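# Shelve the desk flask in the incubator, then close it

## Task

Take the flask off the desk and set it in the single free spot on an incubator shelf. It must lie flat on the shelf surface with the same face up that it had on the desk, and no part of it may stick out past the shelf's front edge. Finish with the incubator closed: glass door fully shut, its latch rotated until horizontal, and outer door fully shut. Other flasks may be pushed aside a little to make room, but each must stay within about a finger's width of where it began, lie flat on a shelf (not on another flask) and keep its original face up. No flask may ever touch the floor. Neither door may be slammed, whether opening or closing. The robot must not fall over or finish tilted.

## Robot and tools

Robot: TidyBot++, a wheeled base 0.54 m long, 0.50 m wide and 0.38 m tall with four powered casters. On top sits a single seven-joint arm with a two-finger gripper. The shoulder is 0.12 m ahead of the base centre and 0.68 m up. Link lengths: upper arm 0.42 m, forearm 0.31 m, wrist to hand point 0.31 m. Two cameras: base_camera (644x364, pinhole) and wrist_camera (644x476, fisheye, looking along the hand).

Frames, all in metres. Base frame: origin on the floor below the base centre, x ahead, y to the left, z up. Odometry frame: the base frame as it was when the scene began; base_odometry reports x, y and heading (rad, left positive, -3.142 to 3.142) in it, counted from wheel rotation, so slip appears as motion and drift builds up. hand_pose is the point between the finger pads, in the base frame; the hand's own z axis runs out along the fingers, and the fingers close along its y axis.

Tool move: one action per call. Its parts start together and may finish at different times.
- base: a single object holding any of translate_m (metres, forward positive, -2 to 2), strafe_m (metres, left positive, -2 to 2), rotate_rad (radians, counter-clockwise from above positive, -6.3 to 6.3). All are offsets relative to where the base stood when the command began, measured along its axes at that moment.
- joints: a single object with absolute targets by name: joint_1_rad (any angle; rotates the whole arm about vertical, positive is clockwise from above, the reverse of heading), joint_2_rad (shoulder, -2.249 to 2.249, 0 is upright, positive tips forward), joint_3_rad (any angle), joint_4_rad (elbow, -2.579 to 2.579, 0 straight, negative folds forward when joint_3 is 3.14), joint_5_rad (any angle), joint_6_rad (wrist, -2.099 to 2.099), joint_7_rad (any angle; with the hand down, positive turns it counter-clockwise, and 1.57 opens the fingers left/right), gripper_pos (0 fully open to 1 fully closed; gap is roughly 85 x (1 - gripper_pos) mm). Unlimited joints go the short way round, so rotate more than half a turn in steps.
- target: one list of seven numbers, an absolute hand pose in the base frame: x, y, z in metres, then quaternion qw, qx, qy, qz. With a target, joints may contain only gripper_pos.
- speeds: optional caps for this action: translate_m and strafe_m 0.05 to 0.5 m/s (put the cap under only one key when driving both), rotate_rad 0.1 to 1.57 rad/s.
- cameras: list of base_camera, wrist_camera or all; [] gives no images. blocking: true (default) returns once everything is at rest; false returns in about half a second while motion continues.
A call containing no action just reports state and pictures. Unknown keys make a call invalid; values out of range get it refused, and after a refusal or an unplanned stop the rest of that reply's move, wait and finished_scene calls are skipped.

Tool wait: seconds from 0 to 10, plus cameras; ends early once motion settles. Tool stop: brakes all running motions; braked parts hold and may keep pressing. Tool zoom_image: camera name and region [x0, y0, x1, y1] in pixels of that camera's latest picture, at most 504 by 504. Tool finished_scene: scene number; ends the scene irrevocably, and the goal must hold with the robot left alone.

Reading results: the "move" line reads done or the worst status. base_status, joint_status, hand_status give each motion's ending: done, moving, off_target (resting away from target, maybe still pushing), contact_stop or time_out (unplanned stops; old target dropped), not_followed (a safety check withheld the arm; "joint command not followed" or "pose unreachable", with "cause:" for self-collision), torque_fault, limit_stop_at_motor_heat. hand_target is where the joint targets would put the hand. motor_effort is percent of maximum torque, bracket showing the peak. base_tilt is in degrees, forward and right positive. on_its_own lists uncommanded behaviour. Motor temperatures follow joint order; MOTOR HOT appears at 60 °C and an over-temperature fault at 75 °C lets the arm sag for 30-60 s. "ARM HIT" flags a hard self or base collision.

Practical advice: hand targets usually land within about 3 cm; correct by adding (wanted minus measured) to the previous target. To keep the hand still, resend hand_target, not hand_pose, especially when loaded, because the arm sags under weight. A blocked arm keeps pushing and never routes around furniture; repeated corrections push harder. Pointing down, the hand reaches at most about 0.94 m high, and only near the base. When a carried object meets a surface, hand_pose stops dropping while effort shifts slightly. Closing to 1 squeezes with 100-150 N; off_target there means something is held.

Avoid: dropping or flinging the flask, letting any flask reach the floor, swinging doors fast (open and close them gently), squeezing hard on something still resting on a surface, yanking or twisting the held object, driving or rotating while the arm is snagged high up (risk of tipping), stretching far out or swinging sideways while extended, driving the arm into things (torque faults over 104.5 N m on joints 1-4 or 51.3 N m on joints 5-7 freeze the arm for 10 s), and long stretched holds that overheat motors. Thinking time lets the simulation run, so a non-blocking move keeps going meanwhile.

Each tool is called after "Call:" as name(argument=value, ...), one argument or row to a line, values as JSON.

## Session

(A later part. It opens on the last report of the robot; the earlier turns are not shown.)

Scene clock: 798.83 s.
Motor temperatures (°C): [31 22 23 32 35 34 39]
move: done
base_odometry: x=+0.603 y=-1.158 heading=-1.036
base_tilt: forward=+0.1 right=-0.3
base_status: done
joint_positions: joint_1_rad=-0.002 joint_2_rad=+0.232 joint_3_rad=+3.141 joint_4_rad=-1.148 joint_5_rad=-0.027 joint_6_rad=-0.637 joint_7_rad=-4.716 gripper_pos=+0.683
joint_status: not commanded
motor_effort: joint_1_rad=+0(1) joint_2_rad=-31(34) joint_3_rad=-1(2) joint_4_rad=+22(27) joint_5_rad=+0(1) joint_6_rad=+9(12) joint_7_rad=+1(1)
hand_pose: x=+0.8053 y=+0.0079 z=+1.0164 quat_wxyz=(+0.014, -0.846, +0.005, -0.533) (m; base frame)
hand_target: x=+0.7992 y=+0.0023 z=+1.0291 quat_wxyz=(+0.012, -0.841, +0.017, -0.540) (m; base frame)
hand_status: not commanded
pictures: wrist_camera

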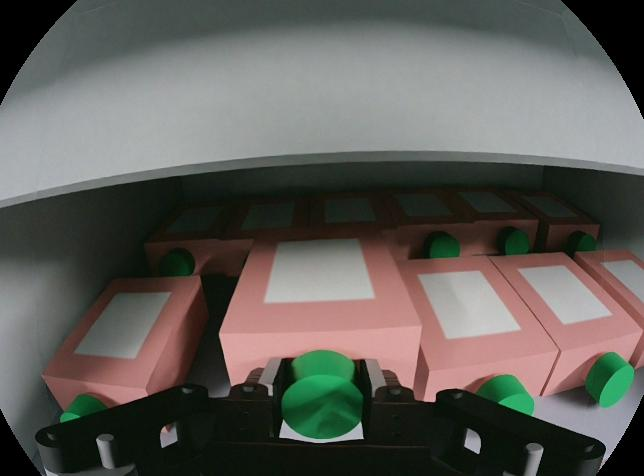

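Call:
move(
  joints={"joint_4_rad": -1.165, "joint_6_rad": -0.622},
  cameras=[],
)

Call:
move(
  joints={"joint_4_rad": -1.18, "joint_6_rad": -0.607},
  cameras=["wrist_camera"],
)

Scene clock: 831.37 s.
Motor temperatures (°C): [31 22 23 32 35 34 39]
move: done
base_odometry: x=+0.603 y=-1.158 heading=-1.036
base_tilt: forward=+0.1 right=-0.2
base_status: not commanded
joint_positions: joint_1_rad=-0.002 joint_2_rad=+0.232 joint_3_rad=+3.141 joint_4_rad=-1.163 joint_5_rad=-0.027 joint_6_rad=-0.637 joint_7_rad=-4.716 gripper_pos=+0.683
joint_status: all done
motor_effort: joint_1_rad=+0(1) joint_2_rad=-31(32) joint_3_rad=-1(1) joint_4_rad=+22(24) joint_5_rad=+0(0) joint_6_rad=+9(10) joint_7_rad=+1(1)
hand_pose: x=+0.8041 y=+0.0079 z=+1.0075 quat_wxyz=(+0.014, -0.850, +0.006, -0.526) (m; base frame)
hand_target: x=+0.8002 y=+0.0023 z=+1.0224 quat_wxyz=(+0.012, -0.842, +0.017, -0.539) (m; base frame)
hand_status: not commanded
pictures: none
No camera images: "cameras" was empty.

Scene clock: 831.93 s.
Motor temperatures (°C): [31 22 23 32 35 34 39]
move: done
base_odometry: x=+0.603 y=-1.158 heading=-1.036
base_tilt: forward=+0.0 right=-0.4
base_status: not commanded
joint_positions: joint_1_rad=-0.002 joint_2_rad=+0.232 joint_3_rad=+3.141 joint_4_rad=-1.176 joint_5_rad=-0.027 joint_6_rad=-0.636 joint_7_rad=-4.716 gripper_pos=+0.683
joint_status: all done
motor_effort: joint_1_rad=+0(1) joint_2_rad=-31(32) joint_3_rad=-1(2) joint_4_rad=+23(23) joint_5_rad=+0(0) joint_6_rad=+9(9) joint_7_rad=+1(1)
hand_pose: x=+0.8030 y=+0.0079 z=+0.9998 quat_wxyz=(+0.014, -0.853, +0.006, -0.521) (m; base frame)
hand_target: x=+0.8011 y=+0.0023 z=+1.0178 quat_wxyz=(+0.012, -0.842, +0.017, -0.539) (m; base frame)
hand_status: not commanded
pictures: wrist_camera

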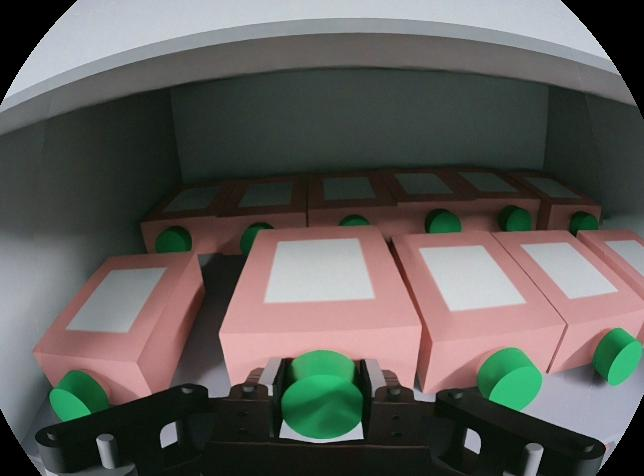

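Call:
move(
  joints={"joint_4_rad": -1.185, "joint_6_rad": -0.545},
  base={"strafe_m": 0.012},
  cameras=["wrist_camera"],
)

Scene clock: 849.37 s.
Motor temperatures (°C): [31 23 23 32 35 34 39]
move: done
base_odometry: x=+0.613 y=-1.152 heading=-1.037
base_tilt: forward=+0.0 right=-0.3
base_status: done
joint_positions: joint_1_rad=-0.003 joint_2_rad=+0.232 joint_3_rad=+3.141 joint_4_rad=-1.183 joint_5_rad=-0.027 joint_6_rad=-0.578 joint_7_rad=-4.716 gripper_pos=+0.683
joint_status: all done
motor_effort: joint_1_rad=+0(3) joint_2_rad=-31(32) joint_3_rad=-2(3) joint_4_rad=+22(23) joint_5_rad=+0(1) joint_6_rad=+9(10) joint_7_rad=+1(1)
hand_pose: x=+0.8103 y=+0.0087 z=+1.0124 quat_wxyz=(+0.014, -0.840, +0.005, -0.543) (m; base frame)
hand_target: x=+0.8083 y=+0.0023 z=+1.0325 quat_wxyz=(+0.012, -0.826, +0.016, -0.563) (m; base frame)
hand_status: not commanded
pictures: wrist_camera

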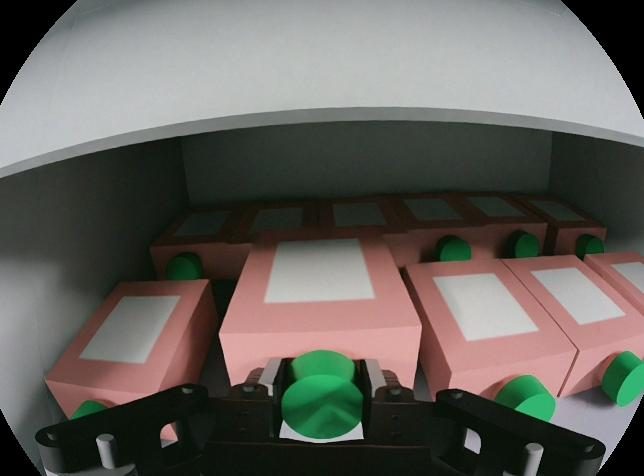

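Call:
move(
  joints={"joint_4_rad": -1.205, "joint_6_rad": -0.515},
  cameras=[],
)

Scene clock: 853.50 s.
Motor temperatures (°C): [31 23 23 32 35 34 39]
move: done
base_odometry: x=+0.613 y=-1.152 heading=-1.037
base_tilt: forward=+0.0 right=-0.2
base_status: not commanded
joint_positions: joint_1_rad=-0.003 joint_2_rad=+0.232 joint_3_rad=+3.141 joint_4_rad=-1.202 joint_5_rad=-0.027 joint_6_rad=-0.557 joint_7_rad=-4.716 gripper_pos=+0.683
joint_status: all done
motor_effort: joint_1_rad=+0(1) joint_2_rad=-31(32) joint_3_rad=-1(2) joint_4_rad=+22(23) joint_5_rad=+0(1) joint_6_rad=+9(10) joint_7_rad=+1(1)
hand_pose: x=+0.8114 y=+0.0085 z=+1.0070 quat_wxyz=(+0.014, -0.839, +0.006, -0.544) (m; base frame)
hand_target: x=+0.8104 y=+0.0023 z=+1.0292 quat_wxyz=(+0.012, -0.823, +0.016, -0.567) (m; base frame)
hand_status: not commanded
pictures: none
No camera images: "cameras" was empty.

Call:
move(
  joints={"joint_4_rad": -1.222, "joint_6_rad": -0.498},
  cameras=[],
)

Call:
move(
  joints={"joint_4_rad": -1.235, "joint_6_rad": -0.485},
  cameras=["wrist_camera"],
)

Scene clock: 857.40 s.
Motor temperatures (°C): [31 23 23 32 35 34 39]
move: done
base_odometry: x=+0.613 y=-1.152 heading=-1.037
base_tilt: forward=+0.1 right=-0.4
base_status: not commanded
joint_positions: joint_1_rad=-0.003 joint_2_rad=+0.232 joint_3_rad=+3.141 joint_4_rad=-1.218 joint_5_rad=-0.027 joint_6_rad=-0.545 joint_7_rad=-4.716 gripper_pos=+0.683
joint_status: all done
motor_effort: joint_1_rad=+0(1) joint_2_rad=-31(32) joint_3_rad=-1(1) joint_4_rad=+22(24) joint_5_rad=+0(0) joint_6_rad=+9(10) joint_7_rad=+0(1)
hand_pose: x=+0.8115 y=+0.0084 z=+1.0007 quat_wxyz=(+0.014, -0.840, +0.006, -0.542) (m; base frame)
hand_target: x=+0.8112 y=+0.0023 z=+1.0239 quat_wxyz=(+0.012, -0.823, +0.016, -0.567) (m; base frame)
hand_status: not commanded
pictures: none
No camera images: "cameras" was empty.

Scene clock: 857.97 s.
Motor temperatures (°C): [31 23 23 32 35 34 39]
move: done
base_odometry: x=+0.613 y=-1.152 heading=-1.037
base_tilt: forward=+0.1 right=-0.4
base_status: not commanded
joint_positions: joint_1_rad=-0.003 joint_2_rad=+0.232 joint_3_rad=+3.141 joint_4_rad=-1.231 joint_5_rad=-0.027 joint_6_rad=-0.535 joint_7_rad=-4.716 gripper_pos=+0.683
joint_status: all done
motor_effort: joint_1_rad=+0(1) joint_2_rad=-31(32) joint_3_rad=-2(2) joint_4_rad=+23(23) joint_5_rad=+0(0) joint_6_rad=+9(9) joint_7_rad=+1(1)
hand_pose: x=+0.8117 y=+0.0084 z=+0.9962 quat_wxyz=(+0.014, -0.841, +0.006, -0.541) (m; base frame)
hand_target: x=+0.8117 y=+0.0023 z=+1.0199 quat_wxyz=(+0.012, -0.823, +0.016, -0.567) (m; base frame)
hand_status: not commanded
pictures: wrist_camera

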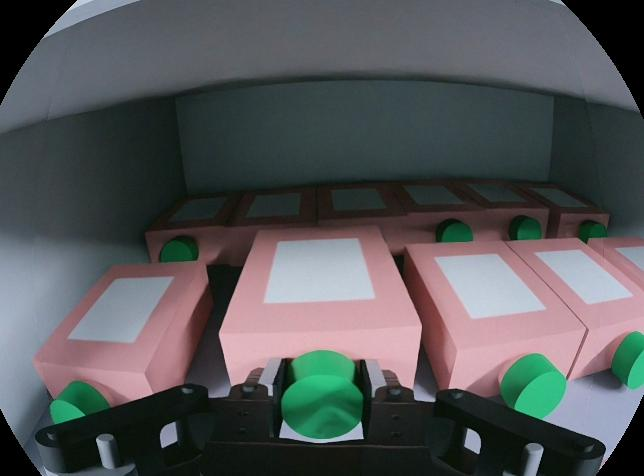

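Call:
move(
  joints={"joint_4_rad": -1.25, "joint_6_rad": -0.467},
)

Scene clock: 896.20 s.
Motor temperatures (°C): [31 23 23 31 35 34 39]
move: done
base_odometry: x=+0.613 y=-1.152 heading=-1.037
base_tilt: forward=+0.0 right=-0.3
base_status: not commanded
joint_positions: joint_1_rad=-0.003 joint_2_rad=+0.232 joint_3_rad=+3.141 joint_4_rad=-1.246 joint_5_rad=-0.027 joint_6_rad=-0.517 joint_7_rad=-4.716 gripper_pos=+0.683
joint_status: all done
motor_effort: joint_1_rad=-1(1) joint_2_rad=-31(32) joint_3_rad=-1(2) joint_4_rad=+23(23) joint_5_rad=-1(1) joint_6_rad=+9(10) joint_7_rad=+0(1)
hand_pose: x=+0.8125 y=+0.0082 z=+0.9922 quat_wxyz=(+0.014, -0.840, +0.006, -0.542) (m; base frame)
hand_target: x=+0.8126 y=+0.0023 z=+1.0161 quat_wxyz=(+0.012, -0.822, +0.016, -0.568) (m; base frame)
hand_status: not commanded
pictures: base_camera, wrist_camera

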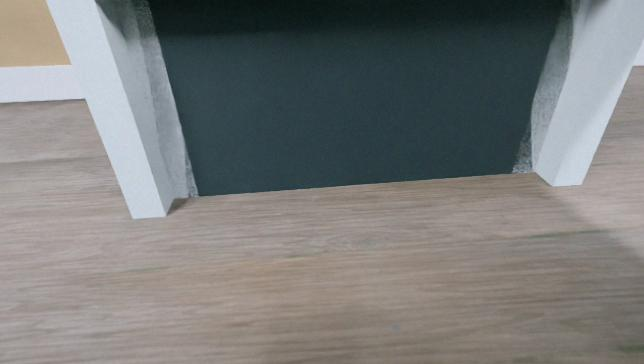

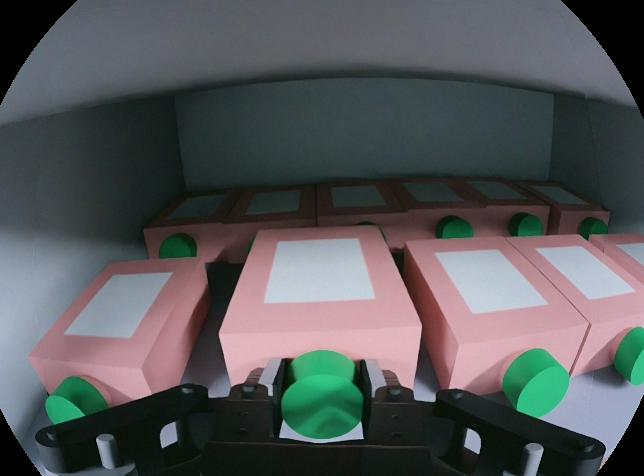

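Call:
move(
  joints={"joint_4_rad": -1.27, "joint_6_rad": -0.447},
  cameras=[],
)

Call:
move(
  joints={"joint_4_rad": -1.285, "joint_6_rad": -0.425},
  cameras=["wrist_camera"],
)

Scene clock: 901.47 s.
Motor temperatures (°C): [31 23 23 31 35 34 39]
move: done
base_odometry: x=+0.613 y=-1.152 heading=-1.037
base_tilt: forward=+0.1 right=-0.3
base_status: not commanded
joint_positions: joint_1_rad=-0.003 joint_2_rad=+0.232 joint_3_rad=+3.141 joint_4_rad=-1.266 joint_5_rad=-0.027 joint_6_rad=-0.498 joint_7_rad=-4.716 gripper_pos=+0.683
joint_status: all done
motor_effort: joint_1_rad=-1(1) joint_2_rad=-31(32) joint_3_rad=-1(2) joint_4_rad=+23(23) joint_5_rad=+0(0) joint_6_rad=+9(9) joint_7_rad=+1(1)
hand_pose: x=+0.8129 y=+0.0081 z=+0.9855 quat_wxyz=(+0.014, -0.840, +0.006, -0.542) (m; base frame)
hand_target: x=+0.8132 y=+0.0023 z=+1.0098 quat_wxyz=(+0.012, -0.822, +0.016, -0.568) (m; base frame)
hand_status: not commanded
pictures: none
No camera images: "cameras" was empty.

Scene clock: 902.03 s.
Motor temperatures (°C): [31 23 23 31 35 34 39]
move: done
base_odometry: x=+0.613 y=-1.152 heading=-1.037
base_tilt: forward=+0.1 right=-0.3
base_status: not commanded
joint_positions: joint_1_rad=-0.003 joint_2_rad=+0.232 joint_3_rad=+3.141 joint_4_rad=-1.281 joint_5_rad=-0.027 joint_6_rad=-0.476 joint_7_rad=-4.716 gripper_pos=+0.683
joint_status: all done
motor_effort: joint_1_rad=+0(1) joint_2_rad=-32(32) joint_3_rad=-2(2) joint_4_rad=+23(24) joint_5_rad=+0(1) joint_6_rad=+9(9) joint_7_rad=+0(1)
hand_pose: x=+0.8142 y=+0.0080 z=+0.9831 quat_wxyz=(+0.014, -0.838, +0.007, -0.545) (m; base frame)
hand_target: x=+0.8143 y=+0.0023 z=+1.0071 quat_wxyz=(+0.012, -0.820, +0.016, -0.571) (m; base frame)
hand_status: not commanded
pictures: wrist_camera

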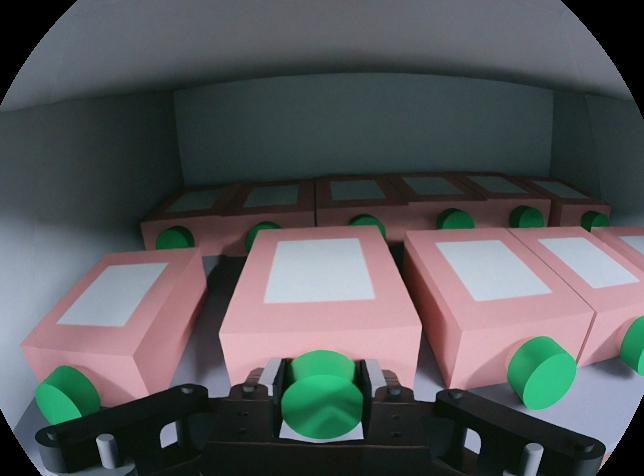

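Call:
move(
  joints={"joint_4_rad": -1.305, "joint_6_rad": -0.405},
  cameras=[],
)

Call:
move(
  joints={"joint_4_rad": -1.325, "joint_6_rad": -0.385},
  cameras=["wrist_camera"],
)

Scene clock: 909.73 s.
Motor temperatures (°C): [31 23 23 31 35 34 39]
move: done
base_odometry: x=+0.613 y=-1.152 heading=-1.037
base_tilt: forward=+0.1 right=-0.4
base_status: not commanded
joint_positions: joint_1_rad=-0.003 joint_2_rad=+0.232 joint_3_rad=+3.141 joint_4_rad=-1.301 joint_5_rad=-0.027 joint_6_rad=-0.456 joint_7_rad=-4.716 gripper_pos=+0.683
joint_status: all done
motor_effort: joint_1_rad=-1(1) joint_2_rad=-31(32) joint_3_rad=+0(2) joint_4_rad=+23(24) joint_5_rad=+0(0) joint_6_rad=+9(10) joint_7_rad=+0(1)
hand_pose: x=+0.8144 y=+0.0078 z=+0.9765 quat_wxyz=(+0.014, -0.839, +0.007, -0.545) (m; base frame)
hand_target: x=+0.8147 y=+0.0023 z=+1.0009 quat_wxyz=(+0.012, -0.820, +0.016, -0.571) (m; base frame)
hand_status: not commanded
pictures: none
No camera images: "cameras" was empty.

Scene clock: 910.33 s.
Motor temperatures (°C): [31 23 23 31 35 34 39]
move: done
base_odometry: x=+0.613 y=-1.152 heading=-1.037
base_tilt: forward=+0.0 right=-0.3
base_status: not commanded
joint_positions: joint_1_rad=-0.003 joint_2_rad=+0.232 joint_3_rad=+3.141 joint_4_rad=-1.318 joint_5_rad=-0.027 joint_6_rad=-0.432 joint_7_rad=-4.716 gripper_pos=+0.683
joint_status: all done
motor_effort: joint_1_rad=-1(1) joint_2_rad=-30(31) joint_3_rad=-1(2) joint_4_rad=+22(23) joint_5_rad=+0(0) joint_6_rad=+8(9) joint_7_rad=+0(1)
hand_pose: x=+0.8154 y=+0.0076 z=+0.9733 quat_wxyz=(+0.014, -0.837, +0.007, -0.548) (m; base frame)
hand_target: x=+0.8149 y=+0.0023 z=+0.9946 quat_wxyz=(+0.012, -0.820, +0.016, -0.571) (m; base frame)
hand_status: not commanded
pictures: wrist_camera

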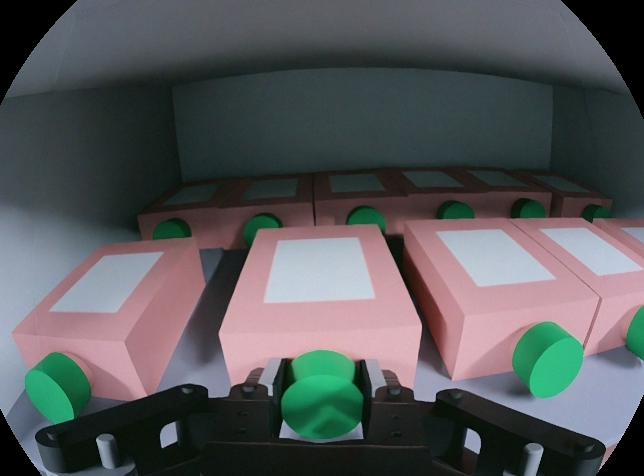

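Call:
zoom_image(
  camera="wrist_camera",
  region=[330, 280, 644, 476],
)

Scaled by 1.605.

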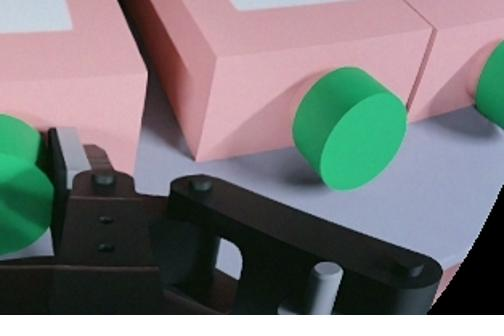

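Call:
move(
  base={"translate_m": 0.02},
  speeds={"translate_m": 0.05},
  cameras=[],
)

Call:
move(
  joints={"joint_4_rad": -1.345, "joint_6_rad": -0.37},
  cameras=["wrist_camera"],
)

Scene clock: 935.70 s.
Motor temperatures (°C): [31 23 23 31 35 34 39]
move: done
base_odometry: x=+0.624 y=-1.169 heading=-1.036
base_tilt: forward=+0.0 right=-0.3
base_status: done
joint_positions: joint_1_rad=-0.003 joint_2_rad=+0.231 joint_3_rad=+3.141 joint_4_rad=-1.318 joint_5_rad=-0.027 joint_6_rad=-0.432 joint_7_rad=-4.716 gripper_pos=+0.683
joint_status: not commanded
motor_effort: joint_1_rad=+0(1) joint_2_rad=-31(35) joint_3_rad=-1(2) joint_4_rad=+22(23) joint_5_rad=+0(1) joint_6_rad=+9(9) joint_7_rad=+0(1)
hand_pose: x=+0.8151 y=+0.0076 z=+0.9738 quat_wxyz=(+0.014, -0.836, +0.007, -0.548) (m; base frame)
hand_target: x=+0.8149 y=+0.0023 z=+0.9946 quat_wxyz=(+0.012, -0.820, +0.016, -0.571) (m; base frame)
hand_status: not commanded
pictures: none
No camera images: "cameras" was empty.

Scene clock: 936.27 s.
Motor temperatures (°C): [31 23 23 31 35 34 39]
move: done
base_odometry: x=+0.624 y=-1.169 heading=-1.036
base_tilt: forward=+0.1 right=-0.4
base_status: not commanded
joint_positions: joint_1_rad=-0.003 joint_2_rad=+0.229 joint_3_rad=+3.141 joint_4_rad=-1.332 joint_5_rad=-0.027 joint_6_rad=-0.412 joint_7_rad=-4.716 gripper_pos=+0.683
joint_status: all done
motor_effort: joint_1_rad=-1(1) joint_2_rad=-30(31) joint_3_rad=-1(2) joint_4_rad=+21(22) joint_5_rad=+0(1) joint_6_rad=+8(10) joint_7_rad=+0(1)
hand_pose: x=+0.8153 y=+0.0075 z=+0.9727 quat_wxyz=(+0.013, -0.834, +0.007, -0.551) (m; base frame)
hand_target: x=+0.8145 y=+0.0023 z=+0.9868 quat_wxyz=(+0.012, -0.822, +0.016, -0.569) (m; base frame)
hand_status: not commanded
pictures: wrist_camera

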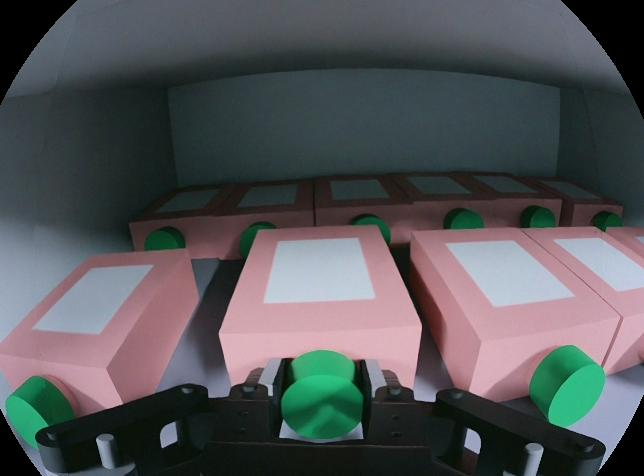

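Call:
move(
  joints={"joint_4_rad": -1.353, "joint_6_rad": -0.365},
  cameras=[],
)

Call:
move(
  joints={"gripper_pos": 0.6},
  cameras=["wrist_camera"],
)

Scene clock: 942.80 s.
Motor temperatures (°C): [31 23 23 31 35 34 39]
move: done
base_odometry: x=+0.624 y=-1.169 heading=-1.036
base_tilt: forward=+0.0 right=-0.3
base_status: not commanded
joint_positions: joint_1_rad=-0.003 joint_2_rad=+0.228 joint_3_rad=+3.141 joint_4_rad=-1.336 joint_5_rad=-0.027 joint_6_rad=-0.406 joint_7_rad=-4.716 gripper_pos=+0.683
joint_status: all done
motor_effort: joint_1_rad=+0(1) joint_2_rad=-29(30) joint_3_rad=+0(1) joint_4_rad=+21(22) joint_5_rad=+0(0) joint_6_rad=+8(8) joint_7_rad=+0(1)
hand_pose: x=+0.8152 y=+0.0074 z=+0.9726 quat_wxyz=(+0.013, -0.833, +0.007, -0.553) (m; base frame)
hand_target: x=+0.8142 y=+0.0023 z=+0.9835 quat_wxyz=(+0.012, -0.823, +0.016, -0.568) (m; base frame)
hand_status: not commanded
pictures: none
No camera images: "cameras" was empty.

Scene clock: 943.53 s.
Motor temperatures (°C): [31 23 23 31 35 34 39]
move: done
base_odometry: x=+0.624 y=-1.169 heading=-1.036
base_tilt: forward=+0.1 right=-0.4
base_status: not commanded
joint_positions: joint_1_rad=-0.003 joint_2_rad=+0.228 joint_3_rad=+3.141 joint_4_rad=-1.341 joint_5_rad=-0.027 joint_6_rad=-0.406 joint_7_rad=-4.716 gripper_pos=+0.600
joint_status: all done
motor_effort: joint_1_rad=+0(1) joint_2_rad=-30(31) joint_3_rad=-1(2) joint_4_rad=+21(22) joint_5_rad=+0(1) joint_6_rad=+8(9) joint_7_rad=+0(1)
hand_pose: x=+0.8146 y=+0.0074 z=+0.9698 quat_wxyz=(+0.013, -0.835, +0.007, -0.551) (m; base frame)
hand_target: x=+0.8142 y=+0.0023 z=+0.9835 quat_wxyz=(+0.012, -0.823, +0.016, -0.568) (m; base frame)
hand_status: not commanded
pictures: wrist_camera

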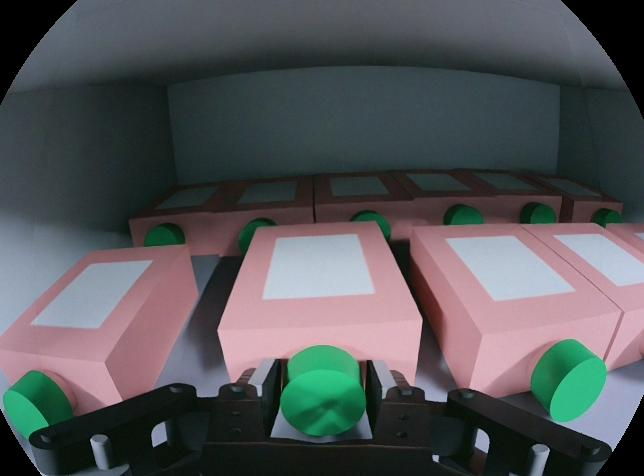

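Call:
move(
  joints={"gripper_pos": 0.5},
  cameras=[],
)

Call:
move(
  base={"translate_m": -0.1},
  speeds={"translate_m": 0.06},
  cameras=["wrist_camera"],
)

Scene clock: 950.67 s.
Motor temperatures (°C): [31 23 23 31 35 34 39]
move: done
base_odometry: x=+0.624 y=-1.169 heading=-1.036
base_tilt: forward=+0.1 right=-0.3
base_status: not commanded
joint_positions: joint_1_rad=-0.003 joint_2_rad=+0.228 joint_3_rad=+3.141 joint_4_rad=-1.341 joint_5_rad=-0.027 joint_6_rad=-0.406 joint_7_rad=-4.716 gripper_pos=+0.500
joint_status: all done
motor_effort: joint_1_rad=+0(1) joint_2_rad=-30(31) joint_3_rad=-2(2) joint_4_rad=+22(22) joint_5_rad=+0(0) joint_6_rad=+8(9) joint_7_rad=+1(1)
hand_pose: x=+0.8146 y=+0.0074 z=+0.9698 quat_wxyz=(+0.013, -0.835, +0.007, -0.551) (m; base frame)
hand_target: x=+0.8142 y=+0.0023 z=+0.9835 quat_wxyz=(+0.012, -0.823, +0.016, -0.568) (m; base frame)
hand_status: not commanded
pictures: none
No camera images: "cameras" was empty.

Scene clock: 952.80 s.
Motor temperatures (°C): [31 23 23 31 35 34 39]
move: done
base_odometry: x=+0.573 y=-1.083 heading=-1.036
base_tilt: forward=+0.1 right=-0.3
base_status: done
joint_positions: joint_1_rad=-0.003 joint_2_rad=+0.226 joint_3_rad=+3.141 joint_4_rad=-1.342 joint_5_rad=-0.027 joint_6_rad=-0.406 joint_7_rad=-4.716 gripper_pos=+0.500
joint_status: not commanded
motor_effort: joint_1_rad=+0(2) joint_2_rad=-30(33) joint_3_rad=-1(2) joint_4_rad=+22(22) joint_5_rad=+0(1) joint_6_rad=+9(9) joint_7_rad=+1(1)
hand_pose: x=+0.8140 y=+0.0074 z=+0.9707 quat_wxyz=(+0.013, -0.834, +0.007, -0.551) (m; base frame)
hand_target: x=+0.8142 y=+0.0023 z=+0.9835 quat_wxyz=(+0.012, -0.823, +0.016, -0.568) (m; base frame)
hand_status: not commanded
pictures: wrist_camera

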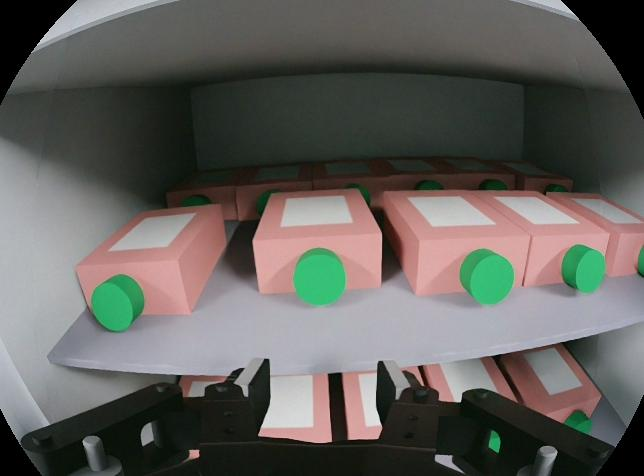

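Call:
move(
  base={"translate_m": -0.75},
  speeds={"translate_m": 0.2},
)

Scene clock: 961.10 s.
Motor temperatures (°C): [31 23 23 31 35 34 39]
move: done
base_odometry: x=+0.191 y=-0.437 heading=-1.036
base_tilt: forward=+0.1 right=-0.3
base_status: done
joint_positions: joint_1_rad=-0.003 joint_2_rad=+0.223 joint_3_rad=+3.141 joint_4_rad=-1.343 joint_5_rad=-0.027 joint_6_rad=-0.406 joint_7_rad=-4.716 gripper_pos=+0.500
joint_status: not commanded
motor_effort: joint_1_rad=+0(1) joint_2_rad=-30(34) joint_3_rad=-2(2) joint_4_rad=+22(23) joint_5_rad=+0(1) joint_6_rad=+8(9) joint_7_rad=+0(1)
hand_pose: x=+0.8128 y=+0.0074 z=+0.9725 quat_wxyz=(+0.013, -0.834, +0.007, -0.552) (m; base frame)
hand_target: x=+0.8142 y=+0.0023 z=+0.9835 quat_wxyz=(+0.012, -0.823, +0.016, -0.568) (m; base frame)
hand_status: not commanded
pictures: base_camera, wrist_camera

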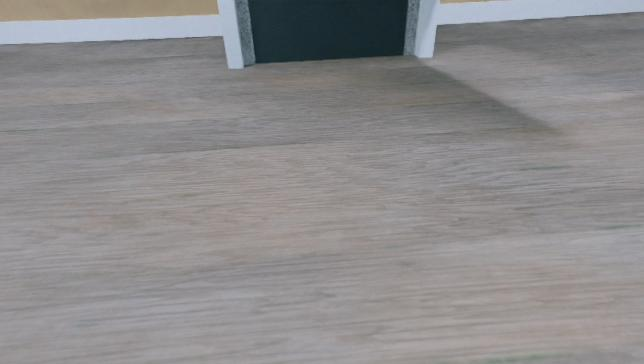

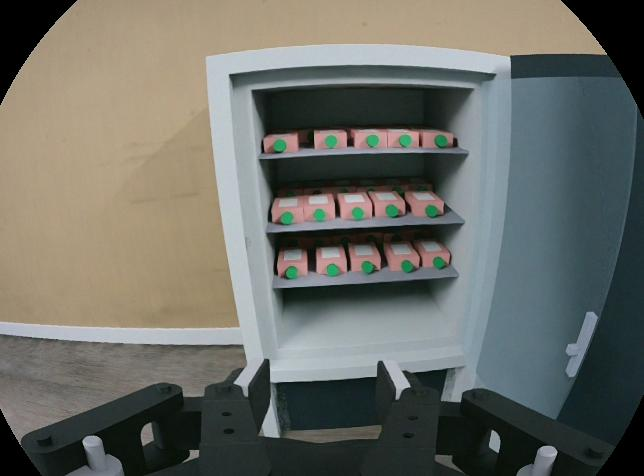

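Call:
zoom_image(
  camera="wrist_camera",
  region=[460, 40, 644, 460],
)

Call:
zoom_image(
  camera="wrist_camera",
  region=[530, 290, 630, 400],
)

Call:
zoom_image(
  camera="wrist_camera",
  region=[200, 40, 330, 380],
)

Scaled by 1.200.

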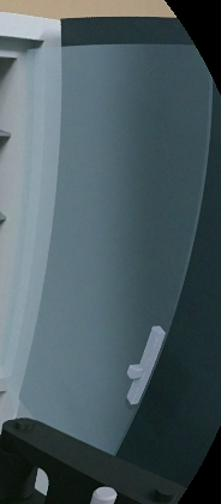

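Scaled by 4.582.

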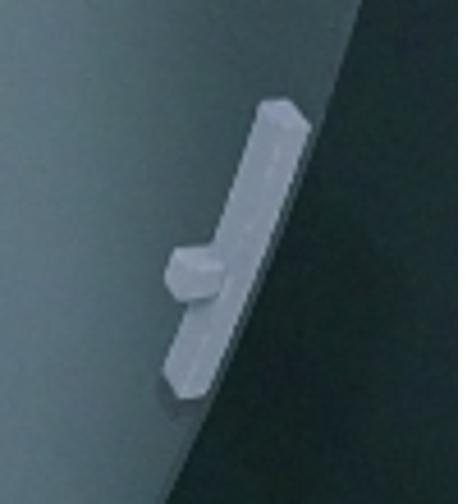

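Scaled by 1.482.

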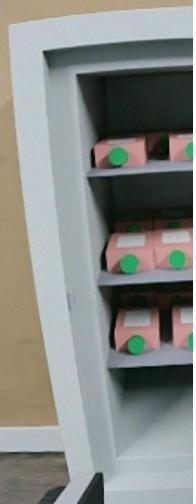

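Call:
move(
  base={"translate_m": -0.3},
  joints={"joint_1_rad": 0.45},
  speeds={"translate_m": 0.2},
)

Scene clock: 1015.80 s.
Motor temperatures (°C): [31 23 23 31 35 34 39]
move: done
base_odometry: x=+0.038 y=-0.179 heading=-1.036
base_tilt: forward=+0.0 right=-0.3
base_status: done
joint_positions: joint_1_rad=+0.443 joint_2_rad=+0.223 joint_3_rad=+3.141 joint_4_rad=-1.344 joint_5_rad=-0.027 joint_6_rad=-0.406 joint_7_rad=-4.716 gripper_pos=+0.500
joint_status: all done
motor_effort: joint_1_rad=-1(4) joint_2_rad=-30(33) joint_3_rad=-1(3) joint_4_rad=+22(23) joint_5_rad=+0(1) joint_6_rad=+8(9) joint_7_rad=+1(1)
hand_pose: x=+0.7480 y=-0.2929 z=+0.9720 quat_wxyz=(-0.109, -0.812, +0.192, -0.541) (m; base frame)
hand_target: x=+0.7460 y=-0.3003 z=+0.9835 quat_wxyz=(-0.115, -0.798, +0.199, -0.556) (m; base frame)
hand_status: not commanded
pictures: base_camera, wrist_camera

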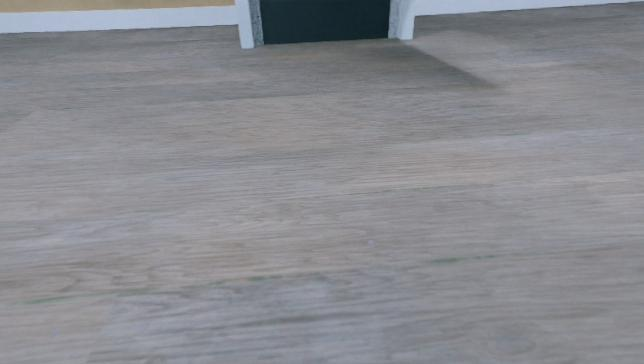

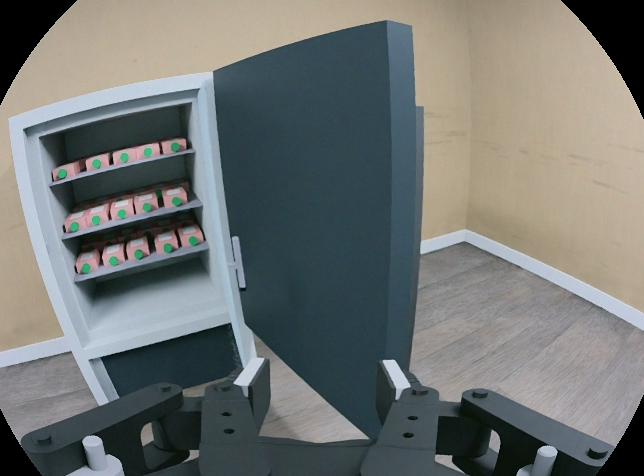

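Call:
zoom_image(
  camera="wrist_camera",
  region=[170, 60, 430, 420],
)

Call:
zoom_image(
  camera="wrist_camera",
  region=[190, 210, 270, 320],
)

Scaled by 1.400.

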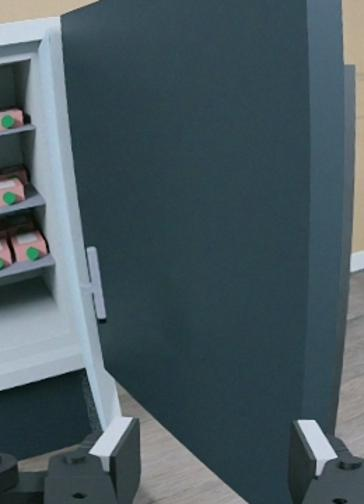

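Scaled by 4.582.

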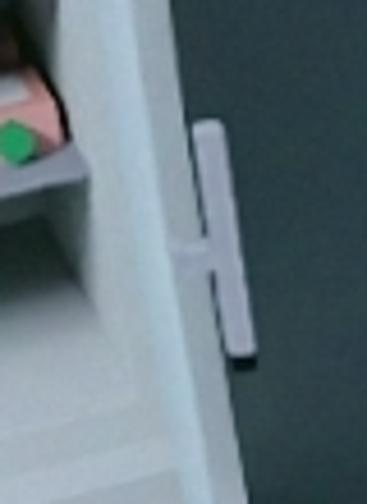

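Call:
move(
  base={"strafe_m": -0.48},
  joints={"joint_1_rad": 0.0, "gripper_pos": 1.0},
  speeds={"strafe_m": 0.25},
  cameras=["wrist_camera"],
)

Scene clock: 1083.60 s.
Motor temperatures (°C): [31 23 23 31 35 34 39]
move: done
base_odometry: x=-0.375 y=-0.423 heading=-1.036
base_tilt: forward=+0.0 right=-0.3
base_status: done
joint_positions: joint_1_rad=+0.008 joint_2_rad=+0.223 joint_3_rad=+3.140 joint_4_rad=-1.344 joint_5_rad=-0.027 joint_6_rad=-0.406 joint_7_rad=-4.716 gripper_pos=+0.999
joint_status: all done
motor_effort: joint_1_rad=+0(4) joint_2_rad=-30(31) joint_3_rad=-1(3) joint_4_rad=+22(22) joint_5_rad=+0(1) joint_6_rad=+9(9) joint_7_rad=+1(1)
hand_pose: x=+0.8128 y=+0.0004 z=+0.9720 quat_wxyz=(+0.011, -0.834, +0.012, -0.552) (m; base frame)
hand_target: x=+0.8142 y=+0.0023 z=+0.9835 quat_wxyz=(+0.012, -0.823, +0.016, -0.568) (m; base frame)
hand_status: not commanded
pictures: wrist_camera

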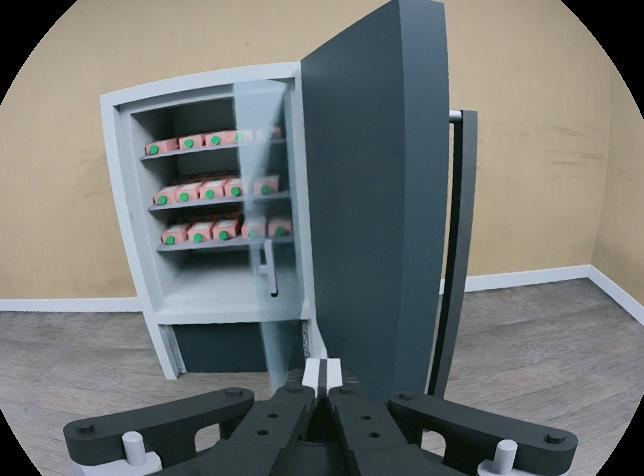

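Call:
move(
  base={"translate_m": 0.45},
  joints={"joint_1_rad": -0.01},
  speeds={"translate_m": 0.15},
  cameras=["wrist_camera"],
)

Scene clock: 1101.97 s.
Motor temperatures (°C): [31 23 23 31 35 34 39]
move: done
base_odometry: x=-0.146 y=-0.811 heading=-1.037
base_tilt: forward=+0.1 right=-0.3
base_status: done
joint_positions: joint_1_rad=+0.001 joint_2_rad=+0.225 joint_3_rad=+3.140 joint_4_rad=-1.344 joint_5_rad=-0.027 joint_6_rad=-0.406 joint_7_rad=-4.716 gripper_pos=+0.999
joint_status: all done
motor_effort: joint_1_rad=+0(2) joint_2_rad=-30(33) joint_3_rad=-2(2) joint_4_rad=+22(22) joint_5_rad=+0(1) joint_6_rad=+8(9) joint_7_rad=+1(1)
hand_pose: x=+0.8134 y=+0.0052 z=+0.9698 quat_wxyz=(+0.013, -0.835, +0.009, -0.551) (m; base frame)
hand_target: x=+0.8141 y=+0.0093 z=+0.9835 quat_wxyz=(+0.015, -0.823, +0.012, -0.568) (m; base frame)
hand_status: not commanded
pictures: wrist_camera

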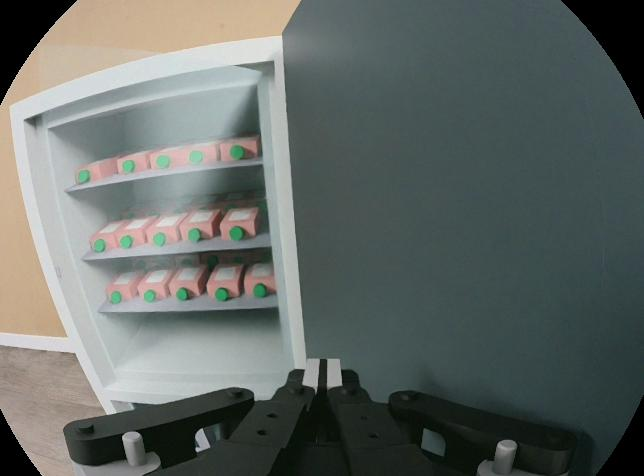

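Call:
zoom_image(
  camera="wrist_camera",
  region=[0, 0, 330, 476],
)

Scaled by 1.059.

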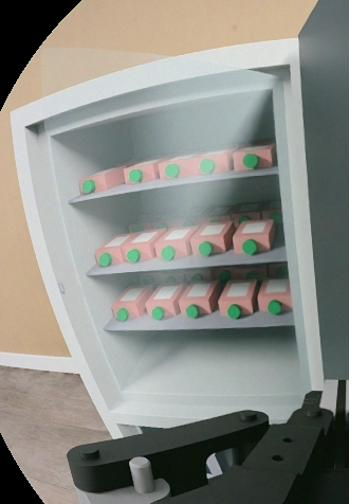

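Call:
move(
  base={"translate_m": 0.08},
  speeds={"translate_m": 0.1},
  cameras=["wrist_camera"],
)

Call:
zoom_image(
  camera="wrist_camera",
  region=[0, 0, 330, 476],
)

Scene clock: 1126.37 s.
Motor temperatures (°C): [31 23 23 31 35 34 39]
move: done
base_odometry: x=-0.105 y=-0.880 heading=-1.037
base_tilt: forward=+0.1 right=-0.4
base_status: done
joint_positions: joint_1_rad=-0.003 joint_2_rad=+0.225 joint_3_rad=+3.140 joint_4_rad=-1.345 joint_5_rad=-0.027 joint_6_rad=-0.405 joint_7_rad=-4.716 gripper_pos=+0.999
joint_status: not commanded
motor_effort: joint_1_rad=+0(2) joint_2_rad=-30(33) joint_3_rad=+0(2) joint_4_rad=+22(23) joint_5_rad=+0(1) joint_6_rad=+8(9) joint_7_rad=+1(1)
hand_pose: x=+0.8134 y=+0.0076 z=+0.9698 quat_wxyz=(+0.014, -0.835, +0.007, -0.551) (m; base frame)
hand_target: x=+0.8141 y=+0.0093 z=+0.9835 quat_wxyz=(+0.015, -0.823, +0.012, -0.568) (m; base frame)
hand_status: not commanded
pictures: wrist_camera

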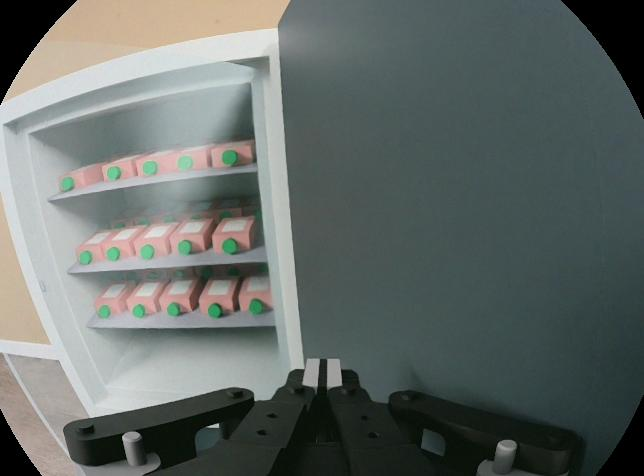

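Scaled by 1.059.

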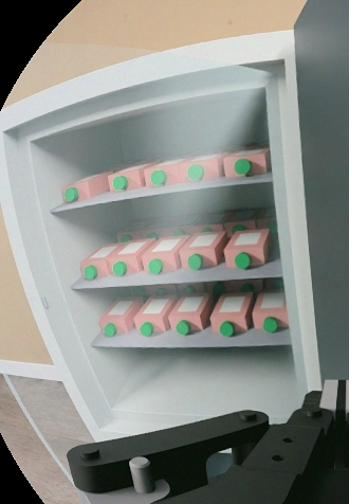

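Call:
move(
  base={"strafe_m": 0.12},
  speeds={"strafe_m": 0.06},
  cameras=["wrist_camera"],
)

Call:
move(
  base={"strafe_m": 0.06},
  speeds={"strafe_m": 0.06},
  cameras=["wrist_camera"],
)

Scene clock: 1135.07 s.
Motor temperatures (°C): [31 23 23 31 35 34 39]
move: done
base_odometry: x=-0.002 y=-0.819 heading=-1.037
base_tilt: forward=+0.0 right=-0.4
base_status: done
joint_positions: joint_1_rad=-0.006 joint_2_rad=+0.225 joint_3_rad=+3.140 joint_4_rad=-1.345 joint_5_rad=-0.027 joint_6_rad=-0.405 joint_7_rad=-4.716 gripper_pos=+0.999
joint_status: not commanded
motor_effort: joint_1_rad=+0(3) joint_2_rad=-30(30) joint_3_rad=-2(4) joint_4_rad=+22(22) joint_5_rad=+0(1) joint_6_rad=+8(9) joint_7_rad=+1(1)
hand_pose: x=+0.8133 y=+0.0098 z=+0.9698 quat_wxyz=(+0.014, -0.835, +0.006, -0.550) (m; base frame)
hand_target: x=+0.8141 y=+0.0093 z=+0.9835 quat_wxyz=(+0.015, -0.823, +0.012, -0.568) (m; base frame)
hand_status: not commanded
pictures: wrist_camera

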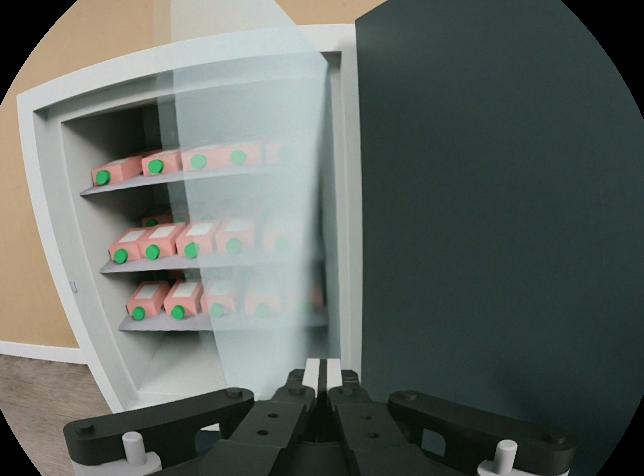

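Scene clock: 1136.53 s.
Motor temperatures (°C): [31 23 23 31 35 34 39]
move: done
base_odometry: x=+0.050 y=-0.788 heading=-1.037
base_tilt: forward=+0.0 right=-0.3
base_status: done
joint_positions: joint_1_rad=-0.007 joint_2_rad=+0.225 joint_3_rad=+3.140 joint_4_rad=-1.345 joint_5_rad=-0.027 joint_6_rad=-0.405 joint_7_rad=-4.716 gripper_pos=+0.999
joint_status: not commanded
motor_effort: joint_1_rad=+0(4) joint_2_rad=-30(31) joint_3_rad=-1(5) joint_4_rad=+21(23) joint_5_rad=+0(1) joint_6_rad=+9(9) joint_7_rad=+0(1)
hand_pose: x=+0.8133 y=+0.0104 z=+0.9697 quat_wxyz=(+0.015, -0.835, +0.005, -0.550) (m; base frame)
hand_target: x=+0.8141 y=+0.0093 z=+0.9835 quat_wxyz=(+0.015, -0.823, +0.012, -0.568) (m; base frame)
hand_status: not commanded
pictures: wrist_camera

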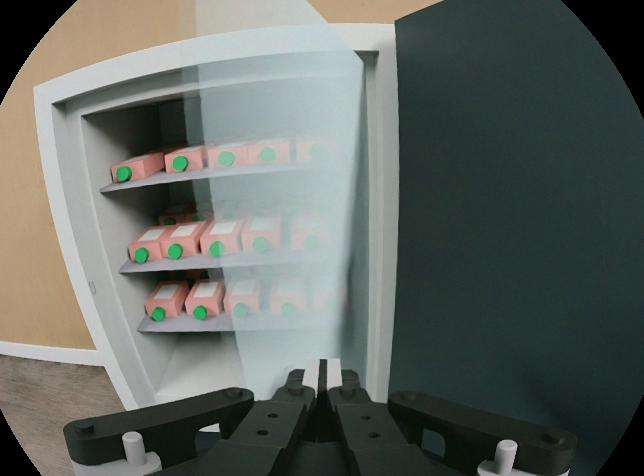

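Call:
move(
  base={"strafe_m": 0.12, "translate_m": 0.03},
  speeds={"strafe_m": 0.06},
  cameras=[],
)

Call:
move(
  base={"strafe_m": 0.1, "translate_m": 0.08},
  speeds={"strafe_m": 0.06},
  cameras=["wrist_camera"],
)

Scene clock: 1149.53 s.
Motor temperatures (°C): [31 23 23 31 35 34 39]
move: done
base_odometry: x=+0.169 y=-0.753 heading=-1.037
base_tilt: forward=+0.1 right=-0.3
base_status: done
joint_positions: joint_1_rad=-0.008 joint_2_rad=+0.225 joint_3_rad=+3.140 joint_4_rad=-1.345 joint_5_rad=-0.027 joint_6_rad=-0.405 joint_7_rad=-4.716 gripper_pos=+0.999
joint_status: not commanded
motor_effort: joint_1_rad=-1(3) joint_2_rad=-30(31) joint_3_rad=-1(4) joint_4_rad=+22(23) joint_5_rad=+0(1) joint_6_rad=+8(9) joint_7_rad=+0(1)
hand_pose: x=+0.8133 y=+0.0111 z=+0.9697 quat_wxyz=(+0.015, -0.835, +0.005, -0.550) (m; base frame)
hand_target: x=+0.8141 y=+0.0093 z=+0.9835 quat_wxyz=(+0.015, -0.823, +0.012, -0.568) (m; base frame)
hand_status: not commanded
pictures: none
No camera images: "cameras" was empty.

Scene clock: 1152.17 s.
Motor temperatures (°C): [31 23 23 31 35 34 39]
move: done
base_odometry: x=+0.296 y=-0.771 heading=-1.037
base_tilt: forward=+0.0 right=-0.3
base_status: done
joint_positions: joint_1_rad=-0.008 joint_2_rad=+0.225 joint_3_rad=+3.141 joint_4_rad=-1.345 joint_5_rad=-0.027 joint_6_rad=-0.405 joint_7_rad=-4.716 gripper_pos=+0.999
joint_status: not commanded
motor_effort: joint_1_rad=-1(3) joint_2_rad=-30(32) joint_3_rad=-1(4) joint_4_rad=+21(23) joint_5_rad=+0(1) joint_6_rad=+8(9) joint_7_rad=+1(1)
hand_pose: x=+0.8131 y=+0.0109 z=+0.9698 quat_wxyz=(+0.015, -0.835, +0.005, -0.550) (m; base frame)
hand_target: x=+0.8141 y=+0.0093 z=+0.9835 quat_wxyz=(+0.015, -0.823, +0.012, -0.568) (m; base frame)
hand_status: not commanded
pictures: wrist_camera

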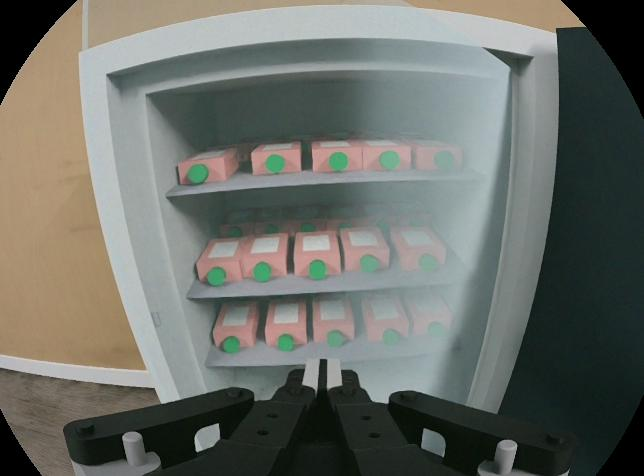

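Call:
move(
  base={"strafe_m": 0.07, "translate_m": 0.12},
  speeds={"translate_m": 0.05},
  cameras=["wrist_camera"],
)

Call:
move(
  base={"strafe_m": 0.02, "translate_m": 0.07},
  speeds={"translate_m": 0.05},
  cameras=["wrist_camera"],
)

Scene clock: 1169.47 s.
Motor temperatures (°C): [31 23 23 31 35 34 39]
move: done
base_odometry: x=+0.417 y=-0.838 heading=-1.036
base_tilt: forward=+0.1 right=-0.3
base_status: done
joint_positions: joint_1_rad=-0.008 joint_2_rad=+0.224 joint_3_rad=+3.141 joint_4_rad=-1.346 joint_5_rad=-0.027 joint_6_rad=-0.405 joint_7_rad=-4.716 gripper_pos=+0.999
joint_status: not commanded
motor_effort: joint_1_rad=-1(2) joint_2_rad=-30(33) joint_3_rad=-1(4) joint_4_rad=+22(23) joint_5_rad=+0(1) joint_6_rad=+8(9) joint_7_rad=+0(1)
hand_pose: x=+0.8131 y=+0.0109 z=+0.9697 quat_wxyz=(+0.015, -0.835, +0.005, -0.550) (m; base frame)
hand_target: x=+0.8141 y=+0.0093 z=+0.9835 quat_wxyz=(+0.015, -0.823, +0.012, -0.568) (m; base frame)
hand_status: not commanded
pictures: wrist_camera

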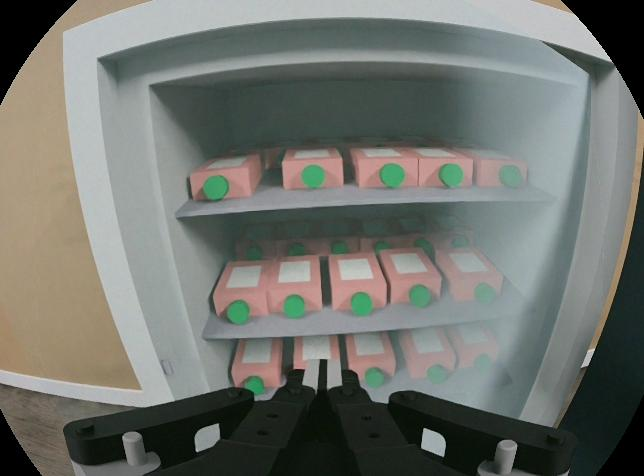

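Scene clock: 1171.37 s.
Motor temperatures (°C): [31 23 23 31 35 34 39]
move: done
base_odometry: x=+0.470 y=-0.888 heading=-1.036
base_tilt: forward=+0.0 right=-0.3
base_status: done
joint_positions: joint_1_rad=-0.008 joint_2_rad=+0.224 joint_3_rad=+3.141 joint_4_rad=-1.346 joint_5_rad=-0.027 joint_6_rad=-0.405 joint_7_rad=-4.716 gripper_pos=+0.999
joint_status: not commanded
motor_effort: joint_1_rad=+0(2) joint_2_rad=-30(33) joint_3_rad=-1(3) joint_4_rad=+22(23) joint_5_rad=+0(1) joint_6_rad=+8(10) joint_7_rad=+0(1)
hand_pose: x=+0.8130 y=+0.0109 z=+0.9695 quat_wxyz=(+0.015, -0.835, +0.005, -0.550) (m; base frame)
hand_target: x=+0.8141 y=+0.0093 z=+0.9835 quat_wxyz=(+0.015, -0.823, +0.012, -0.568) (m; base frame)
hand_status: not commanded
pictures: wrist_camera

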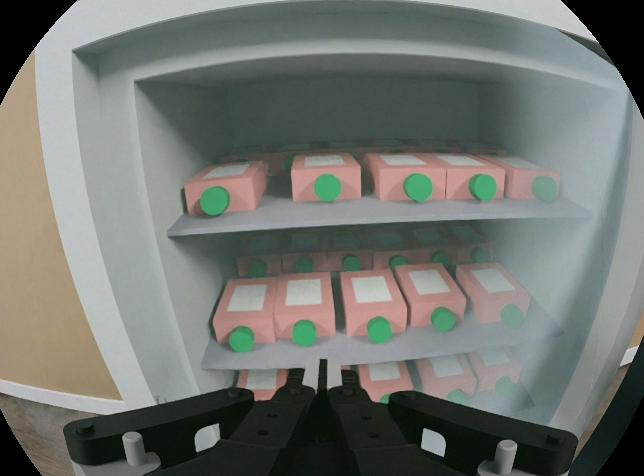

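Call:
move(
  base={"strafe_m": 0.01, "translate_m": 0.05},
  speeds={"translate_m": 0.05},
  cameras=["wrist_camera"],
)

Call:
zoom_image(
  camera="wrist_camera",
  region=[0, 0, 320, 476],
)

Scene clock: 1182.00 s.
Motor temperatures (°C): [31 23 23 31 35 34 39]
move: done
base_odometry: x=+0.504 y=-0.926 heading=-1.036
base_tilt: forward=+0.1 right=-0.3
base_status: done
joint_positions: joint_1_rad=-0.008 joint_2_rad=+0.224 joint_3_rad=+3.141 joint_4_rad=-1.347 joint_5_rad=-0.027 joint_6_rad=-0.405 joint_7_rad=-4.716 gripper_pos=+0.999
joint_status: not commanded
motor_effort: joint_1_rad=+0(2) joint_2_rad=-30(33) joint_3_rad=-1(2) joint_4_rad=+22(24) joint_5_rad=+0(1) joint_6_rad=+8(11) joint_7_rad=+0(1)
hand_pose: x=+0.8129 y=+0.0109 z=+0.9694 quat_wxyz=(+0.015, -0.835, +0.005, -0.550) (m; base frame)
hand_target: x=+0.8141 y=+0.0093 z=+0.9835 quat_wxyz=(+0.015, -0.823, +0.012, -0.568) (m; base frame)
hand_status: not commanded
pictures: wrist_camera

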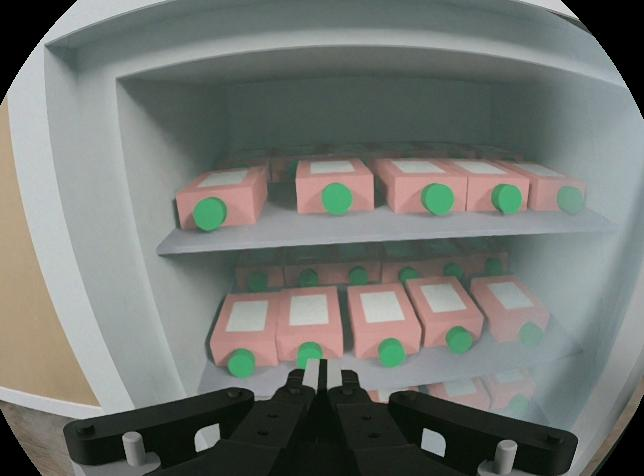

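Scaled by 1.059.

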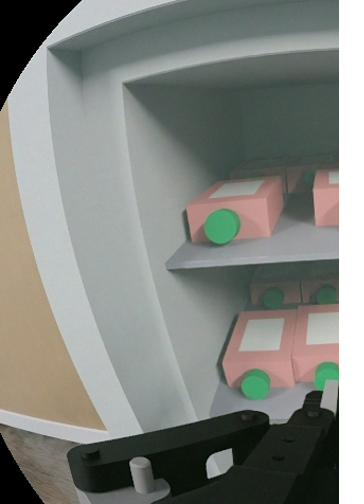

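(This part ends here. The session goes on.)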